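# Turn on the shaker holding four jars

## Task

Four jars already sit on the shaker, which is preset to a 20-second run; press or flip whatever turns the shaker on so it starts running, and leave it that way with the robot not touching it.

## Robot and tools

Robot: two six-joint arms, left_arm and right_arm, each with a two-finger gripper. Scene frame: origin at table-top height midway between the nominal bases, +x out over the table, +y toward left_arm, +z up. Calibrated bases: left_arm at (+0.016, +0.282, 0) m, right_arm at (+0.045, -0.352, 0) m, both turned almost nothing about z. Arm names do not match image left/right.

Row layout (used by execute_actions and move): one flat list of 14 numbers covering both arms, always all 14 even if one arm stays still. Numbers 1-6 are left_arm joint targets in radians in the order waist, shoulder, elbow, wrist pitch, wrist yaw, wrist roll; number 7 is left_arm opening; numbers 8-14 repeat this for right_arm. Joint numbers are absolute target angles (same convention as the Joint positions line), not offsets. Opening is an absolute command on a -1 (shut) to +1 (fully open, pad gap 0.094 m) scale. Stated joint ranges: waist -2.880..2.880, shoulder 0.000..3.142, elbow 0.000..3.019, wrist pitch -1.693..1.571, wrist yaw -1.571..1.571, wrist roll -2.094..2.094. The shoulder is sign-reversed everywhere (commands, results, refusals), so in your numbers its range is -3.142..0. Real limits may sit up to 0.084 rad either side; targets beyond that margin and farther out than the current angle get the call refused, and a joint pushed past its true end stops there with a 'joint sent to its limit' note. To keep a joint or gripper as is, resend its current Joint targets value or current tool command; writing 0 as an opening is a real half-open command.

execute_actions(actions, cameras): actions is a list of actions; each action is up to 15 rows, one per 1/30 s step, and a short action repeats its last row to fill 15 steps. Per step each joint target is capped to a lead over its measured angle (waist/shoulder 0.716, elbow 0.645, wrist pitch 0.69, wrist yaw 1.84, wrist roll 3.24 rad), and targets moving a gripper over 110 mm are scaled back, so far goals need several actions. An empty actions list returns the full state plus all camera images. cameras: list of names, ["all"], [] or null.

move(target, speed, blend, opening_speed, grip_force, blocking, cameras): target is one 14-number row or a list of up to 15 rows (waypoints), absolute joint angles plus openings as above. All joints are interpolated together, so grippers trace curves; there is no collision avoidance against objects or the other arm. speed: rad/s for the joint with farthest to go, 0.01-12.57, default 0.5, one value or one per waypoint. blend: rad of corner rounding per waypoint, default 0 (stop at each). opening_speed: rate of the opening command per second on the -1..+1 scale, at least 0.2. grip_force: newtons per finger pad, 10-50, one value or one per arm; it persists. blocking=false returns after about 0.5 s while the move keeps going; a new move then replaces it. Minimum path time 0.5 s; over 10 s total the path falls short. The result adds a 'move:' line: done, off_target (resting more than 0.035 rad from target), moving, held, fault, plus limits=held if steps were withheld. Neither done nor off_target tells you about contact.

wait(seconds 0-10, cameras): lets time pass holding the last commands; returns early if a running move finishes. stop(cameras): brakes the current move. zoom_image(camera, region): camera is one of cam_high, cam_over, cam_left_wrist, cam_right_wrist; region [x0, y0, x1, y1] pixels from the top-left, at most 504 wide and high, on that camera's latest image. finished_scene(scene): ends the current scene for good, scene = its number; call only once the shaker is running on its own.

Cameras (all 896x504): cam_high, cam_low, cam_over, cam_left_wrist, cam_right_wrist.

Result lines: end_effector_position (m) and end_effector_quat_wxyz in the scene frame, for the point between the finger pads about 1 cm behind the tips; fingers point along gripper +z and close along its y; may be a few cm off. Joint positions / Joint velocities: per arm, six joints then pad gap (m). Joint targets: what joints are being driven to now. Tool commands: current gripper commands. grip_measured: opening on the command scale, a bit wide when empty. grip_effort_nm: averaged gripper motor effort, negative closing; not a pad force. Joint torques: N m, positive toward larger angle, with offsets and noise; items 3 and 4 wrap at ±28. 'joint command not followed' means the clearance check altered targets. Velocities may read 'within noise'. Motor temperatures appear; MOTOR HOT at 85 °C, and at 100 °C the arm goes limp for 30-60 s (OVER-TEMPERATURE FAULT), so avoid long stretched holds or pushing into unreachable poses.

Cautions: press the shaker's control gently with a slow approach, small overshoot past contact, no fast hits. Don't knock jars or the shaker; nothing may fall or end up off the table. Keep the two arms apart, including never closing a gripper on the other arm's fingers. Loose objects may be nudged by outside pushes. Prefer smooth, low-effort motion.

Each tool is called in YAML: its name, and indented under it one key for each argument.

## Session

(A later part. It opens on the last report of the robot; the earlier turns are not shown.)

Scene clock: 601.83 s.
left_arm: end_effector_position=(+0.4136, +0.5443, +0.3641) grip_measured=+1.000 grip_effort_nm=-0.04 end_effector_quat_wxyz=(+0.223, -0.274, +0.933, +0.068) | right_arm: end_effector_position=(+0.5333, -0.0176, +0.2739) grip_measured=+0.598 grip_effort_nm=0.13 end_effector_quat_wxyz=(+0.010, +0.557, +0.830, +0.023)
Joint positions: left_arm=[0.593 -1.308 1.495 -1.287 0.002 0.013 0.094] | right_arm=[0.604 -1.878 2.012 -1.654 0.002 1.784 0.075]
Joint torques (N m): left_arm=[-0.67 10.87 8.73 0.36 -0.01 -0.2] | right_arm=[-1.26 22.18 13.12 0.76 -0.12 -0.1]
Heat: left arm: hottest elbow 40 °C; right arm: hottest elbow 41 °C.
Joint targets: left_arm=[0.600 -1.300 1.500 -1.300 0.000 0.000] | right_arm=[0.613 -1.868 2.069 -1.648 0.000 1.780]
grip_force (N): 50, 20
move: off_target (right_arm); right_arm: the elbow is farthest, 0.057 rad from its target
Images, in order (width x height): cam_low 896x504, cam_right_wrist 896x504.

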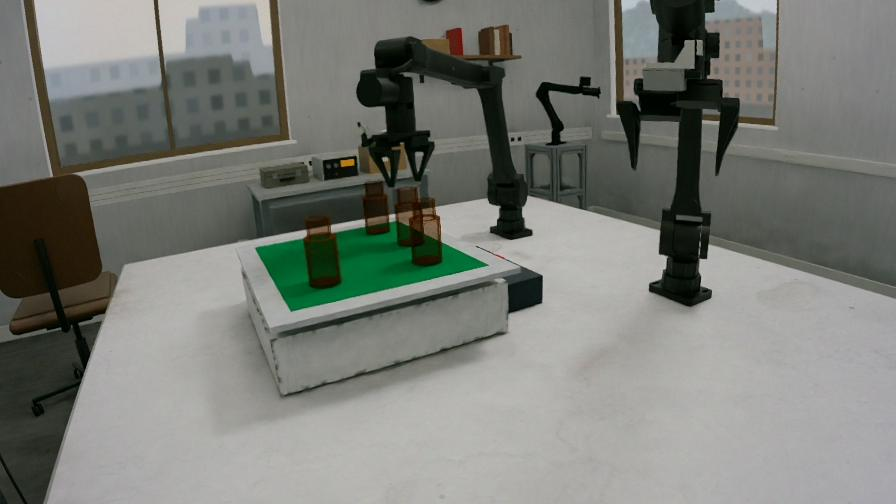

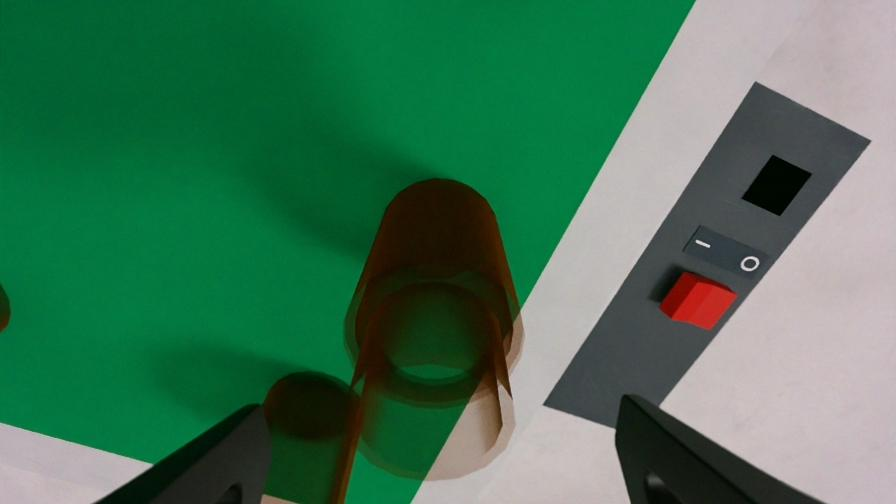

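move:
  target:
    - [0.6,-1.3,1.5,-1.3,0.0,0.0,1.0,0.613,-1.80,2.065,-1.648,0.0,1.78,0.6]
    - [0.6,-1.3,1.5,-1.3,0.0,0.0,1.0,0.613,-1.370,1.465,-1.640,0.0,1.78,0.6]
  speed: [0.1, 0.25]
  cameras: ["cam_low", "cam_over", "cam_high"]

Scene clock: 625.17 s.
left_arm: end_effector_position=(+0.4136, +0.5443, +0.3641) grip_measured=+1.000 grip_effort_nm=-0.04 end_effector_quat_wxyz=(+0.223, -0.274, +0.933, +0.068) | right_arm: end_effector_position=(+0.3754, -0.1260, +0.3050) grip_measured=+0.598 grip_effort_nm=0.12 end_effector_quat_wxyz=(+0.005, +0.557, +0.830, +0.008)
Joint positions: left_arm=[0.593 -1.308 1.495 -1.287 0.002 0.013 0.094] | right_arm=[0.604 -1.378 1.477 -1.651 0.002 1.784 0.075]
Joint torques (N m): left_arm=[-0.67 10.93 8.72 0.36 -0.01 -0.2] | right_arm=[-0.73 11.75 7.31 0.91 -0.16 -0.08]
Heat: left arm: hottest elbow 40 °C; right arm: hottest elbow 40 °C.
Joint targets: left_arm=[0.600 -1.300 1.500 -1.300 0.000 0.000] | right_arm=[0.613 -1.370 1.465 -1.640 0.000 1.780]
grip_force (N): 50, 20
move: done
Images, in order (width x height): cam_high 896x504, cam_low 896x504, cam_over 896x504.

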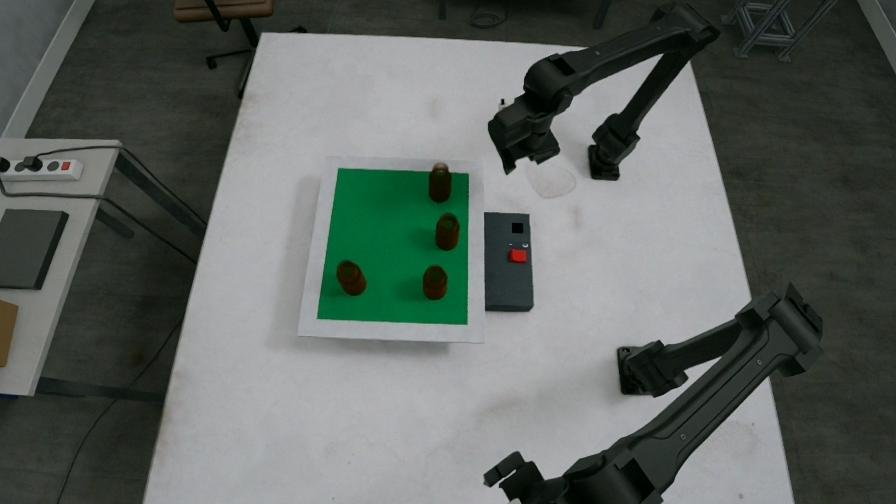

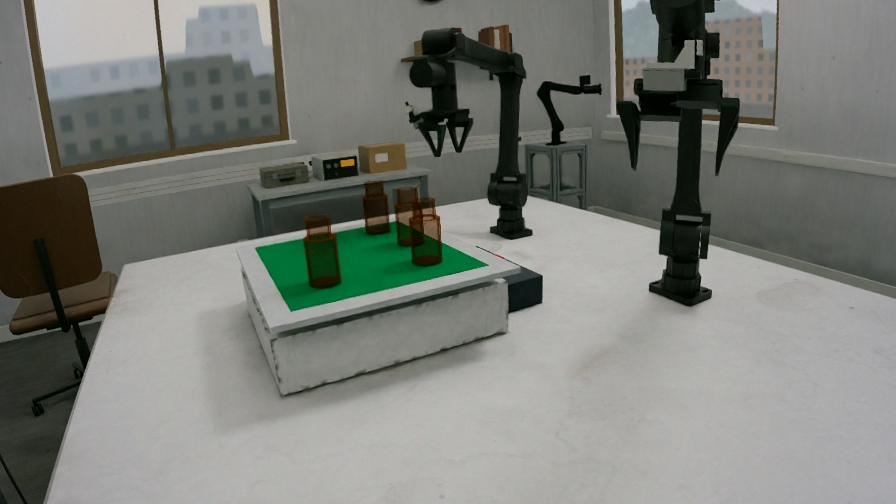

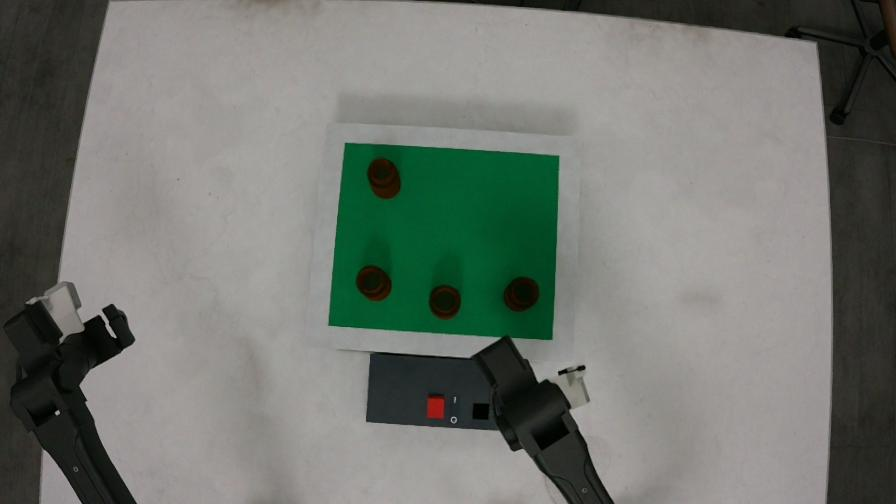

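move:
  target:
    - [0.6,-1.3,1.5,-1.3,0.0,0.0,1.0,0.613,-1.370,1.465,-1.640,0.0,-0.74,-1.0]
    - [0.6,-1.3,1.5,-1.3,0.0,0.0,1.0,0.858,-1.575,1.452,-1.445,0.0,-0.74,-1.0]
  speed: [0.5, 0.2]
  opening_speed: 0.6
  grip_force: [50, 50]
  cameras: ["cam_right_wrist", "cam_low", "cam_over"]

Scene clock: 655.93 s.
left_arm: end_effector_position=(+0.4136, +0.5443, +0.3641) grip_measured=+1.000 grip_effort_nm=-0.04 end_effector_quat_wxyz=(+0.223, -0.274, +0.933, +0.068) | right_arm: end_effector_position=(+0.3548, +0.0019, +0.2203) grip_measured=-0.993 grip_effort_nm=-0.38 end_effector_quat_wxyz=(-0.004, +0.711, -0.703, +0.001)
Joint positions: left_arm=[0.593 -1.308 1.495 -1.287 0.002 0.013 0.094] | right_arm=[0.855 -1.569 1.461 -1.455 0.002 -0.729 0]
Joint torques (N m): left_arm=[-0.67 10.87 8.73 0.38 -0.01 -0.21] | right_arm=[-1.85 14.33 7.66 0.95 -0.2 -0.11]
Heat: left arm: hottest elbow 40 °C; right arm: hottest elbow 38 °C.
Joint targets: left_arm=[0.600 -1.300 1.500 -1.300 0.000 0.000] | right_arm=[0.858 -1.575 1.452 -1.445 0.000 -0.740]
move: done
Images, in order (width x height): cam_low 896x504, cam_over 896x504, cam_right_wrist 896x504.

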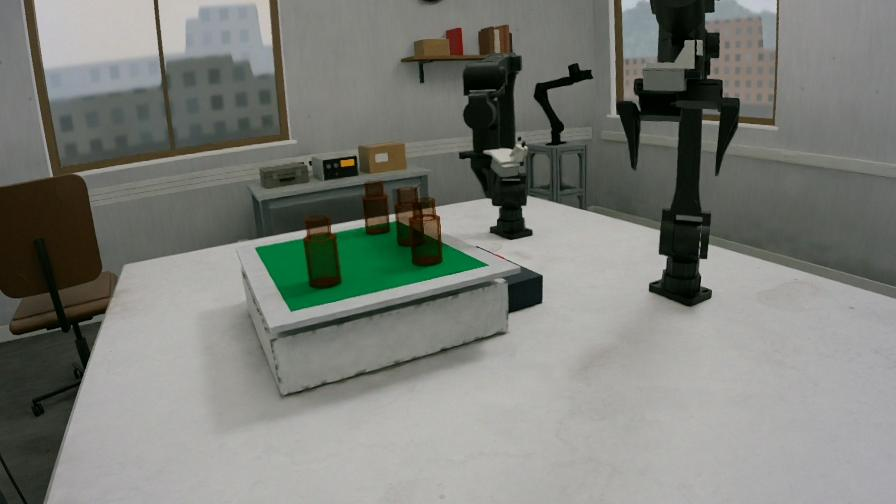

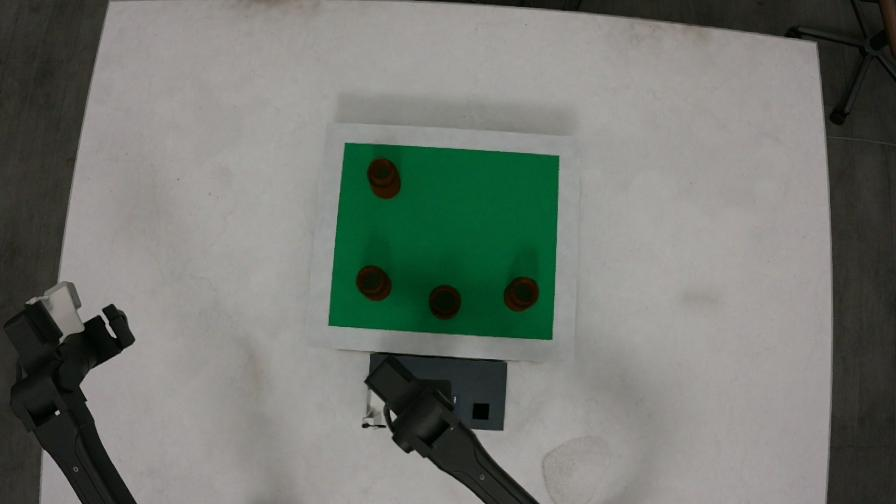

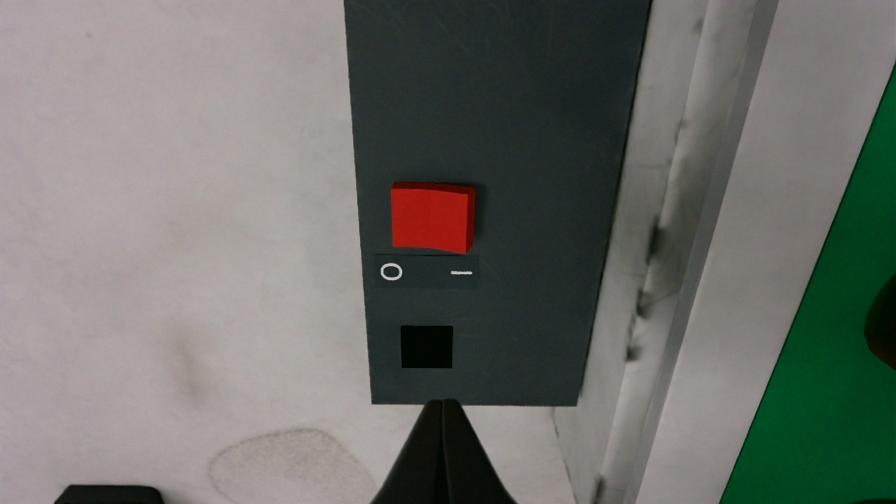

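move:
  target: [0.6,-1.3,1.5,-1.3,0.0,0.0,1.0,0.845,-1.626,1.273,-1.212,0.0,-0.74,-1.0]
  speed: 0.12
  cameras: ["cam_right_wrist", "cam_over"]

Scene clock: 667.60 s.
left_arm: end_effector_position=(+0.4136, +0.5443, +0.3641) grip_measured=+1.000 grip_effort_nm=-0.04 end_effector_quat_wxyz=(+0.223, -0.274, +0.933, +0.068) | right_arm: end_effector_position=(+0.3560, +0.0024, +0.1343) grip_measured=-0.993 grip_effort_nm=-0.38 end_effector_quat_wxyz=(-0.009, +0.711, -0.703, +0.001)
Joint positions: left_arm=[0.593 -1.308 1.495 -1.287 0.002 0.013 0.094] | right_arm=[0.854 -1.614 1.284 -1.223 0.002 -0.729 0]
Joint torques (N m): left_arm=[-0.62 10.87 8.72 0.36 -0.01 -0.2] | right_arm=[-2.61 14.27 7.13 1.02 -0.21 -0.11]
Heat: left arm: hottest elbow 40 °C; right arm: hottest elbow 38 °C.
Joint targets: left_arm=[0.600 -1.300 1.500 -1.300 0.000 0.000] | right_arm=[0.845 -1.626 1.273 -1.212 0.000 -0.740]
move: done
Images, in order (width x height): cam_over 896x504, cam_right_wrist 896x504.

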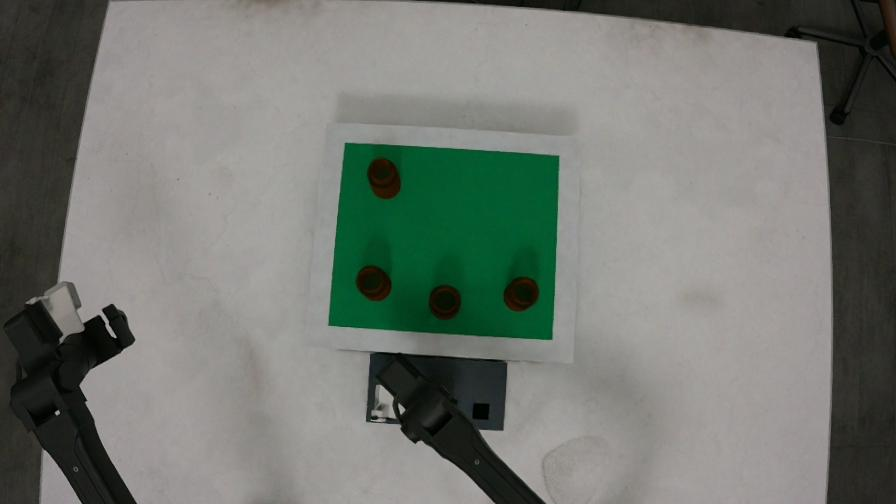

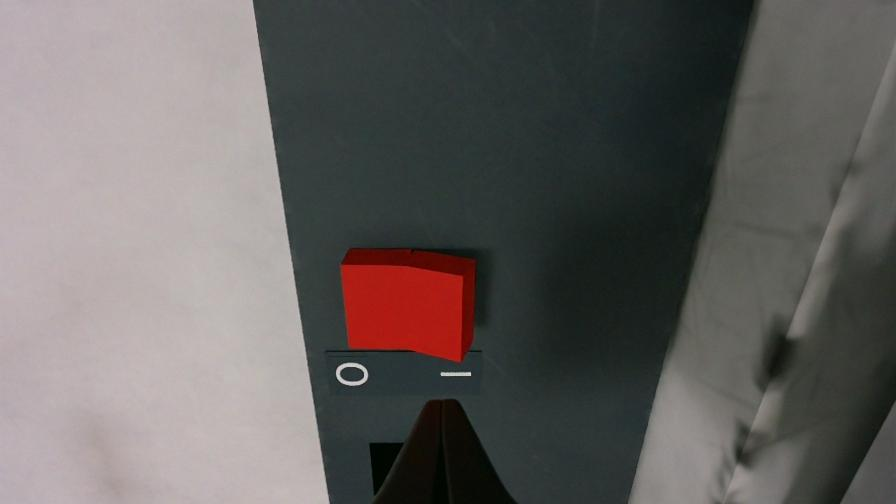

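move:
  target: [0.6,-1.3,1.5,-1.3,0.0,0.0,1.0,0.836,-1.657,1.2545,-1.1685,0.0,-0.74,-1.0]
  speed: 0.08
  cameras: ["cam_right_wrist"]

Scene clock: 675.40 s.
left_arm: end_effector_position=(+0.4136, +0.5443, +0.3641) grip_measured=+1.000 grip_effort_nm=-0.04 end_effector_quat_wxyz=(+0.223, -0.274, +0.933, +0.068) | right_arm: end_effector_position=(+0.3613, +0.0021, +0.1132) grip_measured=-0.993 grip_effort_nm=-0.38 end_effector_quat_wxyz=(-0.006, +0.708, -0.707, +0.001)
Joint positions: left_arm=[0.593 -1.308 1.495 -1.287 0.002 0.013 0.094] | right_arm=[0.845 -1.645 1.265 -1.179 0.002 -0.729 0]
Joint torques (N m): left_arm=[-0.62 10.87 8.72 0.36 -0.01 -0.2] | right_arm=[-2.61 14.04 7.04 0.99 -0.26 -0.1]
Heat: left arm: hottest elbow 40 °C; right arm: hottest elbow 37 °C.
Joint targets: left_arm=[0.600 -1.300 1.500 -1.300 0.000 0.000] | right_arm=[0.836 -1.657 1.254 -1.169 0.000 -0.740]
move: done
Images, in order (width x height): cam_right_wrist 896x504.

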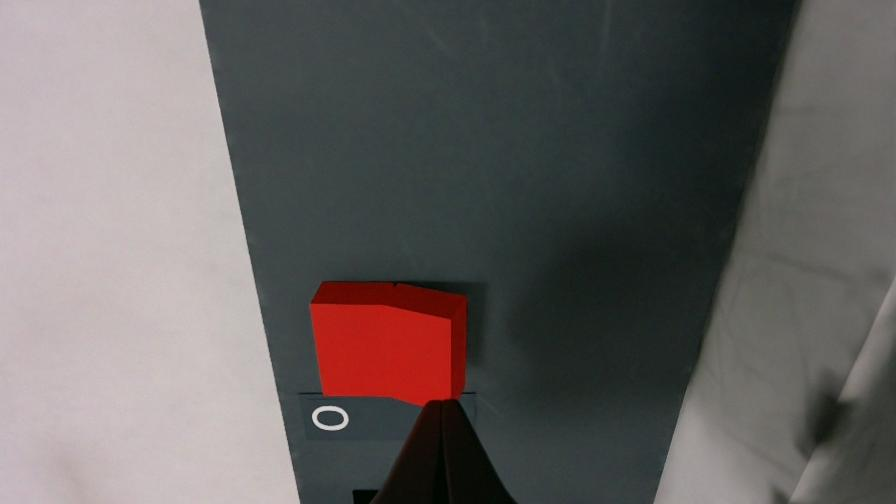

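move:
  target: [0.6,-1.3,1.5,-1.3,0.0,0.0,1.0,0.856,-1.667,1.2264,-1.1333,0.0,-0.74,-1.0]
  speed: 0.06
  cameras: ["cam_right_wrist"]

Scene clock: 687.07 s.
left_arm: end_effector_position=(+0.4136, +0.5443, +0.3641) grip_measured=+1.000 grip_effort_nm=-0.04 end_effector_quat_wxyz=(+0.223, -0.274, +0.933, +0.068) | right_arm: end_effector_position=(+0.3592, +0.0009, +0.1000) grip_measured=-0.993 grip_effort_nm=-0.38 end_effector_quat_wxyz=(-0.006, +0.708, -0.706, +0.001)
Joint positions: left_arm=[0.593 -1.308 1.495 -1.287 0.002 0.013 0.094] | right_arm=[0.847 -1.653 1.237 -1.144 0.002 -0.729 0]
Joint torques (N m): left_arm=[-0.67 10.87 8.7 0.38 -0.01 -0.2] | right_arm=[-0.03 14.51 6.9 0.8 -0.2 -0.14]
Heat: left arm: hottest elbow 40 °C; right arm: hottest elbow 37 °C.
Joint targets: left_arm=[0.600 -1.300 1.500 -1.300 0.000 0.000] | right_arm=[0.856 -1.667 1.226 -1.133 0.000 -0.740]
move: done
Images, in order (width x height): cam_right_wrist 896x504.

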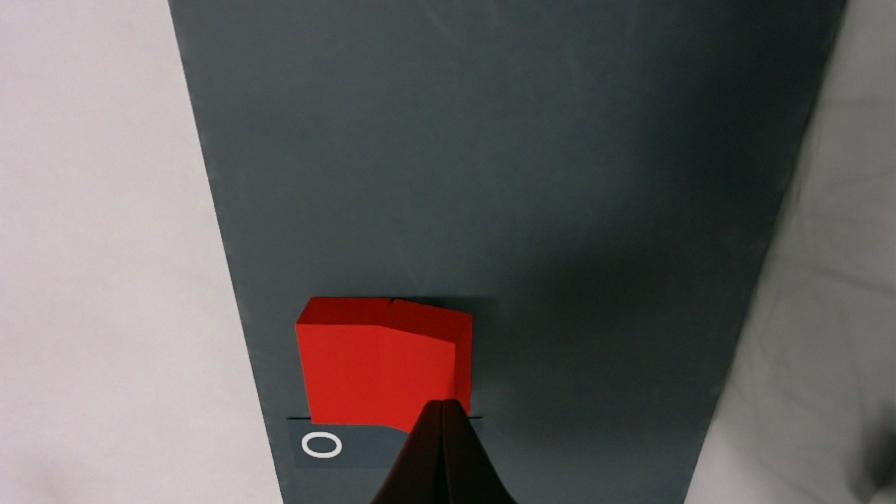

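move:
  target: [0.6,-1.3,1.5,-1.3,0.0,0.0,1.0,0.861,-1.6715,1.2206,-1.130,0.0,-0.74,-1.0]
  speed: 0.05
  cameras: ["cam_right_wrist"]

zoom_image:
  camera: "cam_right_wrist"
  region: [260, 270, 560, 504]

Scene clock: 695.70 s.
left_arm: end_effector_position=(+0.4136, +0.5443, +0.3641) grip_measured=+1.000 grip_effort_nm=-0.04 end_effector_quat_wxyz=(+0.223, -0.274, +0.933, +0.068) | right_arm: end_effector_position=(+0.3564, +0.0013, +0.0961) grip_measured=-0.993 grip_effort_nm=-0.38 end_effector_quat_wxyz=(-0.002, +0.710, -0.704, +0.001)
Joint positions: left_arm=[0.593 -1.308 1.495 -1.287 0.002 0.013 0.094] | right_arm=[0.852 -1.658 1.232 -1.14 0.002 -0.729 0]
Joint torques (N m): left_arm=[-0.67 10.87 8.72 0.36 -0.01 -0.2] | right_arm=[-0.97 14.33 6.86 1.14 -0.24 -0.1]
Heat: left arm: hottest elbow 40 °C; right arm: hottest elbow 36 °C.
Joint targets: left_arm=[0.600 -1.300 1.500 -1.300 0.000 0.000] | right_arm=[0.861 -1.672 1.221 -1.130 0.000 -0.740]
move: done
Images, in order (width x height): cam_right_wrist 896x504.

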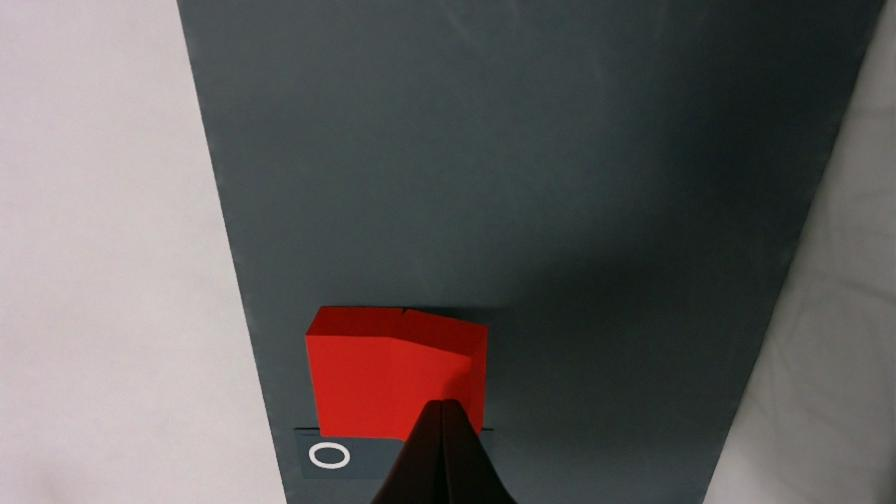

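Scaled by 1.680.

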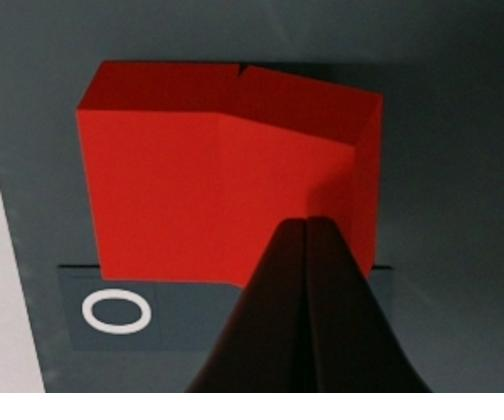

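move:
  target: [0.6,-1.3,1.5,-1.3,0.0,0.0,1.0,0.861,-1.681,1.2206,-1.130,0.0,-0.74,-1.0]
  speed: 0.04
  cameras: ["cam_right_wrist"]

zoom_image:
  camera: "cam_right_wrist"
  region: [260, 270, 560, 504]

Scene clock: 702.73 s.
left_arm: end_effector_position=(+0.4136, +0.5443, +0.3641) grip_measured=+1.000 grip_effort_nm=-0.04 end_effector_quat_wxyz=(+0.223, -0.274, +0.933, +0.068) | right_arm: end_effector_position=(+0.3562, +0.0010, +0.0921) grip_measured=-0.993 grip_effort_nm=-0.38 end_effector_quat_wxyz=(+0.002, +0.710, -0.704, +0.001)
Joint positions: left_arm=[0.593 -1.308 1.495 -1.287 0.002 0.013 0.094] | right_arm=[0.852 -1.666 1.232 -1.14 0.002 -0.729 0]
Joint torques (N m): left_arm=[-0.62 10.93 8.72 0.36 -0.01 -0.2] | right_arm=[-0.79 14.45 6.83 0.99 -0.25 -0.14]
Heat: left arm: hottest elbow 40 °C; right arm: hottest elbow 36 °C.
Joint targets: left_arm=[0.600 -1.300 1.500 -1.300 0.000 0.000] | right_arm=[0.861 -1.681 1.221 -1.130 0.000 -0.740]
move: done
Images, in order (width x height): cam_right_wrist 896x504.

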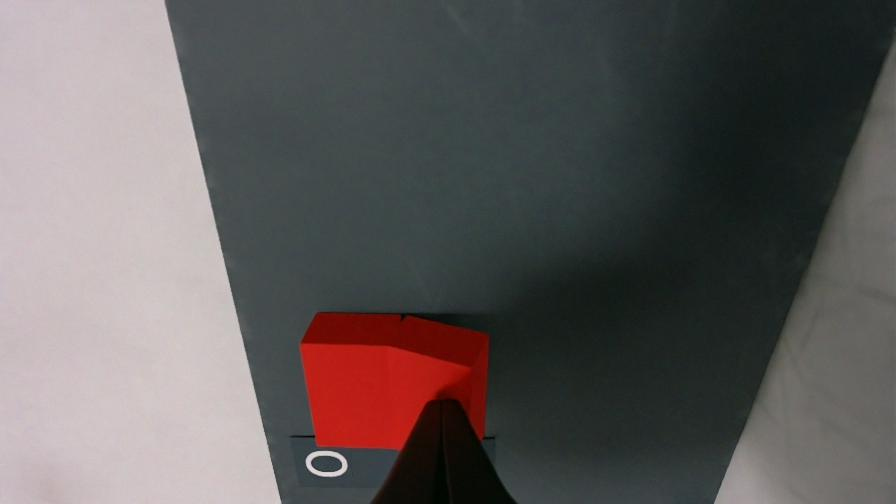

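Scaled by 1.680.

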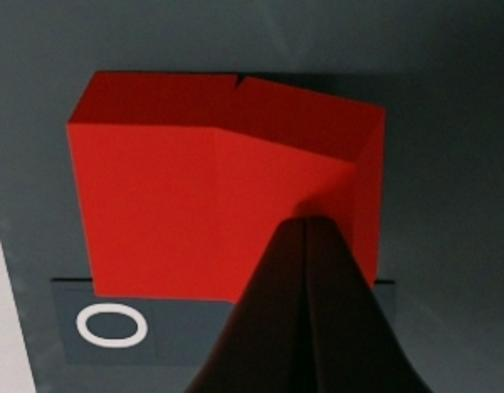

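move:
  target: [0.6,-1.3,1.5,-1.3,0.0,0.0,1.0,0.861,-1.692,1.2206,-1.130,0.0,-0.74,-1.0]
  speed: 0.04
  cameras: ["cam_right_wrist"]

move:
  target: [0.6,-1.3,1.5,-1.3,0.0,0.0,1.0,0.861,-1.706,1.2206,-1.130,0.0,-0.74,-1.0]
  speed: 0.04
  cameras: ["cam_right_wrist"]

Scene clock: 707.87 s.
left_arm: end_effector_position=(+0.4136, +0.5443, +0.3641) grip_measured=+1.000 grip_effort_nm=-0.04 end_effector_quat_wxyz=(+0.223, -0.274, +0.933, +0.068) | right_arm: end_effector_position=(+0.3562, +0.0010, +0.0920) grip_measured=-0.993 grip_effort_nm=-0.38 end_effector_quat_wxyz=(+0.002, +0.710, -0.704, +0.001)
Joint positions: left_arm=[0.593 -1.308 1.495 -1.287 0.002 0.013 0.094] | right_arm=[0.852 -1.667 1.232 -1.14 0.002 -0.729 0]
Joint torques (N m): left_arm=[-0.62 10.93 8.72 0.36 -0.01 -0.2] | right_arm=[-0.97 13.39 6.61 1.03 -0.24 -0.11]
Heat: left arm: hottest elbow 40 °C; right arm: hottest elbow 36 °C.
Joint targets: left_arm=[0.600 -1.300 1.500 -1.300 0.000 0.000] | right_arm=[0.861 -1.692 1.221 -1.130 0.000 -0.740]
move: done
Images, in order (width x height): cam_right_wrist 896x504.

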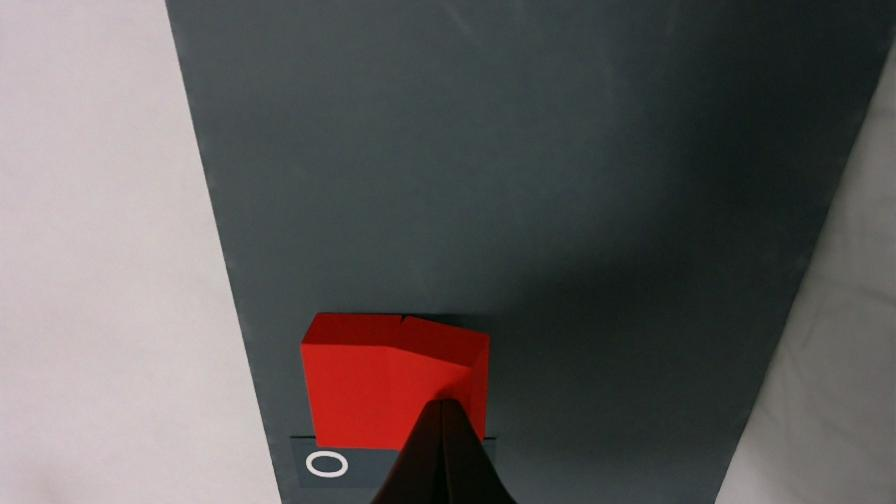

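Scene clock: 708.63 s.
left_arm: end_effector_position=(+0.4136, +0.5443, +0.3641) grip_measured=+1.000 grip_effort_nm=-0.04 end_effector_quat_wxyz=(+0.223, -0.274, +0.933, +0.068) | right_arm: end_effector_position=(+0.3561, +0.0009, +0.0906) grip_measured=-0.993 grip_effort_nm=-0.38 end_effector_quat_wxyz=(+0.004, +0.710, -0.704, +0.001)
Joint positions: left_arm=[0.593 -1.308 1.495 -1.287 0.002 0.013 0.094] | right_arm=[0.852 -1.67 1.232 -1.14 0.002 -0.729 0]
Joint torques (N m): left_arm=[-0.67 10.87 8.73 0.36 -0.01 -0.2] | right_arm=[-0.73 12.57 6.79 1.17 -0.21 -0.12]
Heat: left arm: hottest elbow 40 °C; right arm: hottest elbow 36 °C.
Joint targets: left_arm=[0.600 -1.300 1.500 -1.300 0.000 0.000] | right_arm=[0.861 -1.706 1.221 -1.130 0.000 -0.740]
move: off_target (right_arm); right_arm: the shoulder is farthest, 0.036 rad from its target
Images, in order (width x height): cam_right_wrist 896x504.

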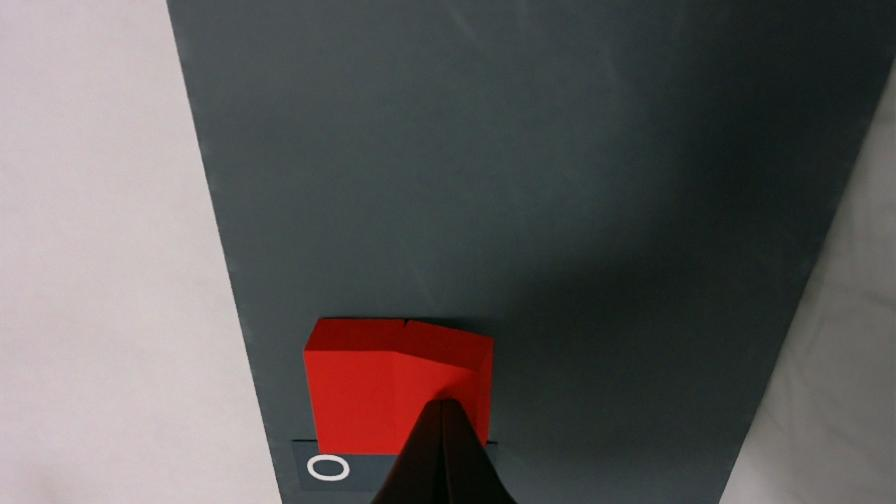

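move:
  target: [0.6,-1.3,1.5,-1.3,0.0,0.0,1.0,0.861,-1.718,1.2206,-1.130,0.0,-0.74,-1.0]
  speed: 0.04
  cameras: ["cam_right_wrist", "cam_over"]

Scene clock: 712.47 s.
left_arm: end_effector_position=(+0.4136, +0.5443, +0.3641) grip_measured=+1.000 grip_effort_nm=-0.04 end_effector_quat_wxyz=(+0.223, -0.274, +0.933, +0.068) | right_arm: end_effector_position=(+0.3556, +0.0012, +0.0892) grip_measured=-0.993 grip_effort_nm=-0.38 end_effector_quat_wxyz=(+0.005, +0.710, -0.704, +0.001)
Joint positions: left_arm=[0.593 -1.308 1.495 -1.287 0.002 0.013 0.094] | right_arm=[0.853 -1.673 1.232 -1.14 0.002 -0.729 0]
Joint torques (N m): left_arm=[-0.67 10.87 8.72 0.36 -0.01 -0.2] | right_arm=[-1.08 11.69 6.64 1.03 -0.2 -0.11]
Heat: left arm: hottest elbow 40 °C; right arm: hottest elbow 36 °C.
Joint targets: left_arm=[0.600 -1.300 1.500 -1.300 0.000 0.000] | right_arm=[0.861 -1.718 1.221 -1.130 0.000 -0.740]
move: off_target (right_arm); right_arm: the shoulder is farthest, 0.045 rad from its target
Images, in order (width x height): cam_over 896x504, cam_right_wrist 896x504.

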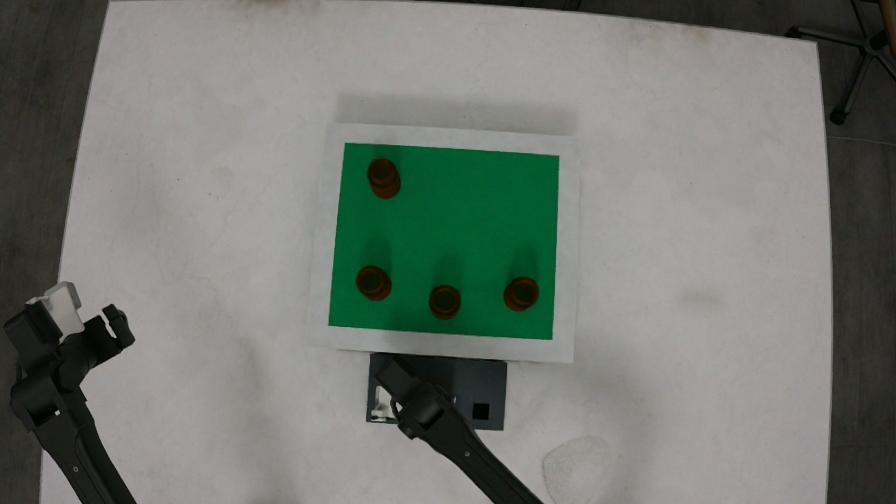

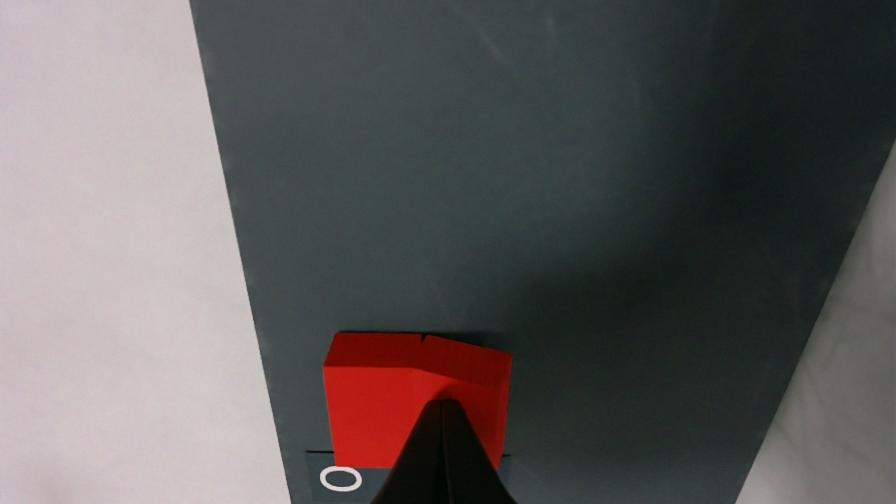

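zoom_image:
  camera: "cam_right_wrist"
  region: [260, 270, 560, 504]

Scaled by 1.680.

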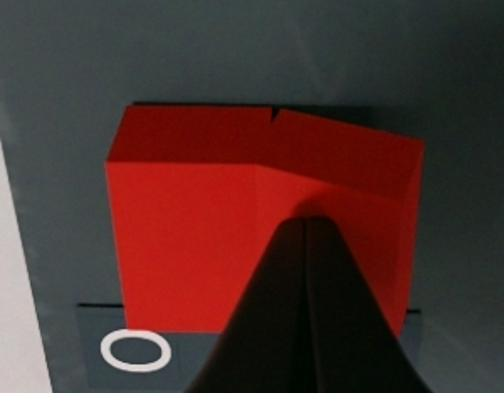

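move:
  target:
    - [0.6,-1.3,1.5,-1.3,0.0,0.0,1.0,0.861,-1.640,1.2206,-1.130,0.0,-0.74,-1.0]
    - [0.6,-1.3,1.5,-1.3,0.0,0.0,1.0,0.836,-1.640,1.2206,-1.112,0.0,-0.74,-1.0]
  speed: 0.06
  cameras: ["cam_right_wrist"]

Scene clock: 731.27 s.
left_arm: end_effector_position=(+0.4136, +0.5443, +0.3641) grip_measured=+1.000 grip_effort_nm=-0.04 end_effector_quat_wxyz=(+0.223, -0.274, +0.933, +0.068) | right_arm: end_effector_position=(+0.3618, +0.0027, +0.1000) grip_measured=-0.993 grip_effort_nm=-0.38 end_effector_quat_wxyz=(-0.015, +0.708, -0.707, +0.000)
Joint positions: left_arm=[0.593 -1.308 1.495 -1.287 0.002 0.013 0.094] | right_arm=[0.845 -1.649 1.232 -1.123 0.002 -0.729 0]
Joint torques (N m): left_arm=[-0.62 10.87 8.72 0.38 -0.01 -0.2] | right_arm=[-2.08 16.62 6.91 1.2 -0.22 -0.14]
Heat: left arm: hottest elbow 41 °C; right arm: hottest elbow 36 °C.
Joint targets: left_arm=[0.600 -1.300 1.500 -1.300 0.000 0.000] | right_arm=[0.836 -1.640 1.221 -1.112 0.000 -0.740]
move: done
Images, in order (width x height): cam_right_wrist 896x504.

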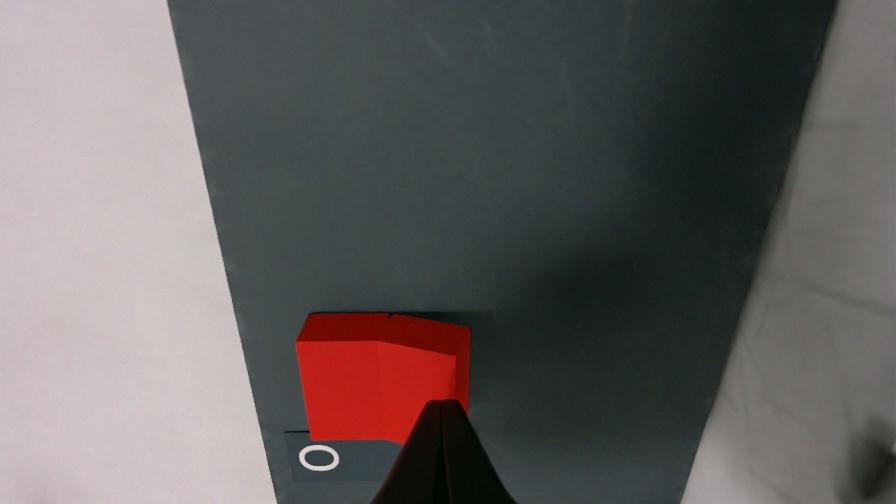

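move:
  target: [0.6,-1.3,1.5,-1.3,0.0,0.0,1.0,0.836,-1.692,1.2206,-1.112,0.0,-0.74,-1.0]
  speed: 0.05
  cameras: ["cam_right_wrist"]

zoom_image:
  camera: "cam_right_wrist"
  region: [260, 270, 560, 504]

Scene clock: 739.17 s.
left_arm: end_effector_position=(+0.4136, +0.5443, +0.3641) grip_measured=+1.000 grip_effort_nm=-0.04 end_effector_quat_wxyz=(+0.223, -0.274, +0.933, +0.068) | right_arm: end_effector_position=(+0.3620, +0.0018, +0.0922) grip_measured=-0.993 grip_effort_nm=-0.38 end_effector_quat_wxyz=(-0.007, +0.707, -0.707, +0.001)
Joint positions: left_arm=[0.593 -1.308 1.495 -1.287 0.002 0.013 0.094] | right_arm=[0.844 -1.666 1.232 -1.122 0.002 -0.729 0]
Joint torques (N m): left_arm=[-0.67 10.93 8.72 0.36 -0.01 -0.2] | right_arm=[-2.67 13.45 6.79 1.02 -0.27 -0.15]
Heat: left arm: hottest elbow 41 °C; right arm: hottest elbow 36 °C.
Joint targets: left_arm=[0.600 -1.300 1.500 -1.300 0.000 0.000] | right_arm=[0.836 -1.692 1.221 -1.112 0.000 -0.740]
move: done
Images, in order (width x height): cam_right_wrist 896x504.

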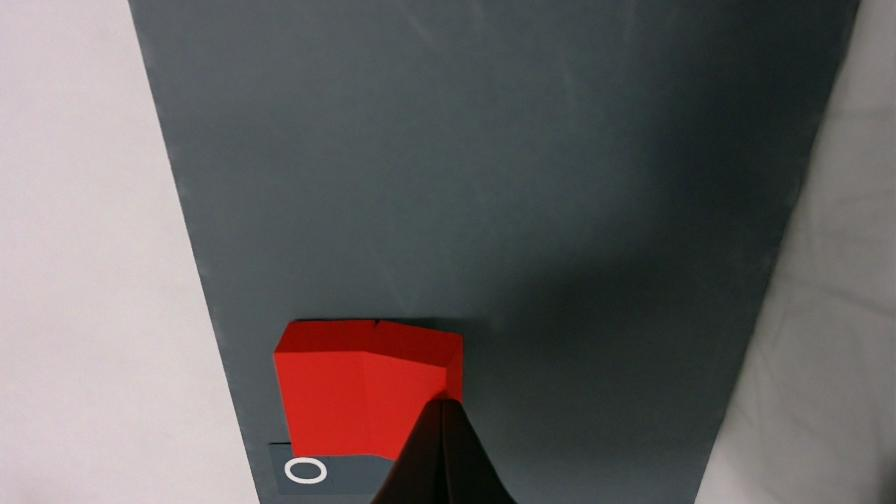

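Scaled by 1.680.

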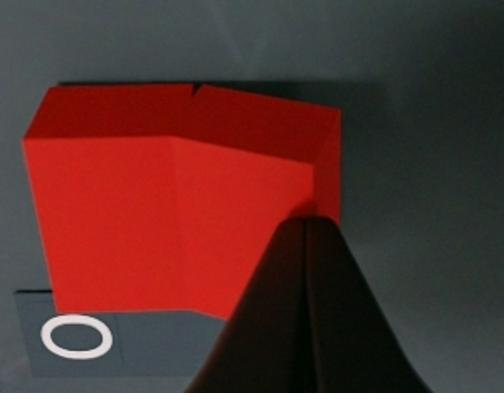

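move:
  target:
    - [0.6,-1.3,1.5,-1.3,0.0,0.0,1.0,0.836,-1.650,1.2206,-1.112,0.0,-0.74,-1.0]
    - [0.6,-1.3,1.5,-1.3,0.0,0.0,1.0,0.848,-1.650,1.2206,-1.140,0.0,-0.74,-1.0]
  speed: 0.06
  cameras: ["cam_right_wrist"]

Scene clock: 749.57 s.
left_arm: end_effector_position=(+0.4136, +0.5443, +0.3641) grip_measured=+1.000 grip_effort_nm=-0.04 end_effector_quat_wxyz=(+0.223, -0.274, +0.933, +0.068) | right_arm: end_effector_position=(+0.3606, +0.0003, +0.0939) grip_measured=-0.993 grip_effort_nm=-0.38 end_effector_quat_wxyz=(-0.005, +0.707, -0.707, +0.001)
Joint positions: left_arm=[0.593 -1.308 1.495 -1.287 0.002 0.013 0.094] | right_arm=[0.844 -1.662 1.232 -1.131 0.002 -0.729 0]
Joint torques (N m): left_arm=[-0.62 10.87 8.73 0.36 -0.01 -0.2] | right_arm=[-1.9 17.14 6.6 0.05 -0.21 -0.16]
Heat: left arm: hottest elbow 41 °C; right arm: hottest elbow 36 °C.
Joint targets: left_arm=[0.600 -1.300 1.500 -1.300 0.000 0.000] | right_arm=[0.848 -1.650 1.221 -1.140 0.000 -0.740]
move: done
Images, in order (width x height): cam_right_wrist 896x504.

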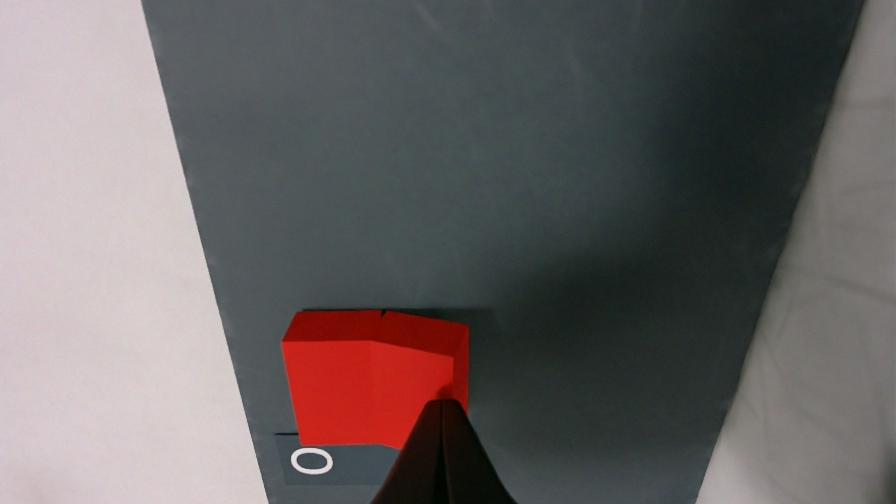

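move:
  target: [0.6,-1.3,1.5,-1.3,0.0,0.0,1.0,0.848,-1.705,1.2206,-1.138,0.0,-0.74,-1.0]
  speed: 0.05
  cameras: ["cam_right_wrist"]

move:
  target: [0.6,-1.3,1.5,-1.3,0.0,0.0,1.0,0.848,-1.720,1.2206,-1.138,0.0,-0.74,-1.0]
  speed: 0.05
  cameras: ["cam_right_wrist"]

Scene clock: 756.40 s.
left_arm: end_effector_position=(+0.4136, +0.5443, +0.3641) grip_measured=+1.000 grip_effort_nm=-0.04 end_effector_quat_wxyz=(+0.223, -0.274, +0.933, +0.068) | right_arm: end_effector_position=(+0.3603, +0.0000, +0.0897) grip_measured=-0.993 grip_effort_nm=-0.38 end_effector_quat_wxyz=(+0.000, +0.707, -0.707, +0.001)
Joint positions: left_arm=[0.593 -1.308 1.495 -1.287 0.002 0.013 0.094] | right_arm=[0.844 -1.672 1.232 -1.131 0.002 -0.73 0]
Joint torques (N m): left_arm=[-0.67 10.87 8.72 0.36 -0.01 -0.2] | right_arm=[-1.79 12.51 6.8 0.2 -0.21 -0.09]
Heat: left arm: hottest elbow 41 °C; right arm: hottest elbow 35 °C.
Joint targets: left_arm=[0.600 -1.300 1.500 -1.300 0.000 0.000] | right_arm=[0.848 -1.705 1.221 -1.138 0.000 -0.740]
move: done
Images, in order (width x height): cam_right_wrist 896x504.

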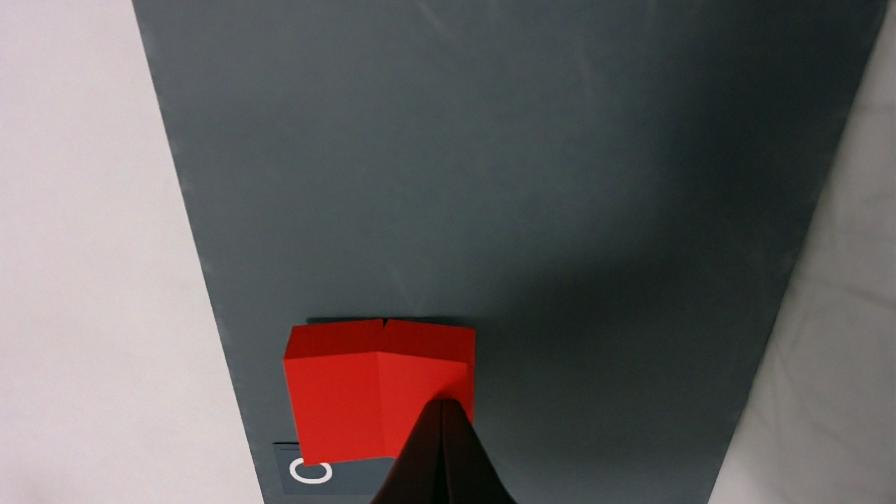

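Scene clock: 757.13 s.
left_arm: end_effector_position=(+0.4136, +0.5443, +0.3641) grip_measured=+1.000 grip_effort_nm=-0.04 end_effector_quat_wxyz=(+0.223, -0.274, +0.933, +0.068) | right_arm: end_effector_position=(+0.3601, -0.0003, +0.0858) grip_measured=-0.993 grip_effort_nm=-0.38 end_effector_quat_wxyz=(+0.005, +0.707, -0.707, +0.001)
Joint positions: left_arm=[0.593 -1.308 1.495 -1.287 0.002 0.013 0.094] | right_arm=[0.844 -1.68 1.232 -1.131 0.002 -0.73 0]
Joint torques (N m): left_arm=[-0.67 10.87 8.72 0.36 -0.01 -0.2] | right_arm=[-0.97 12.51 6.61 0.28 -0.25 -0.11]
Heat: left arm: hottest elbow 41 °C; right arm: hottest elbow 35 °C.
Joint targets: left_arm=[0.600 -1.300 1.500 -1.300 0.000 0.000] | right_arm=[0.848 -1.720 1.221 -1.138 0.000 -0.740]
move: off_target (right_arm); right_arm: the shoulder is farthest, 0.040 rad from its target
Images, in order (width x height): cam_right_wrist 896x504.

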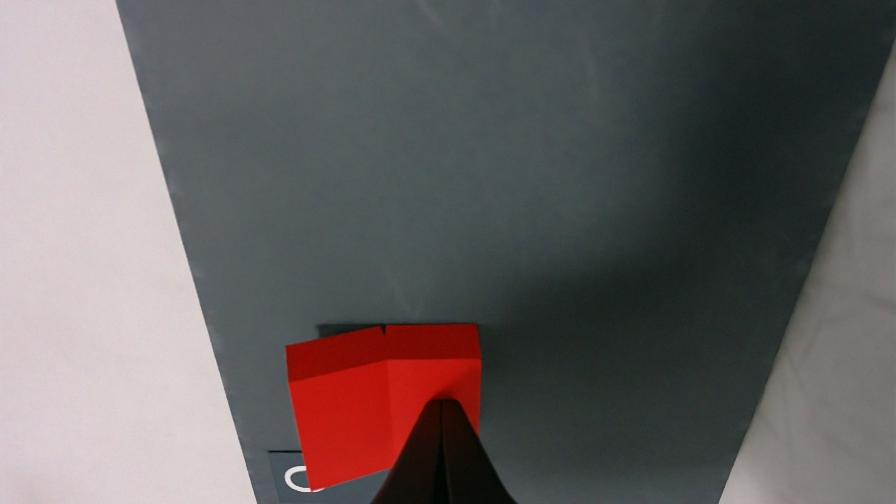

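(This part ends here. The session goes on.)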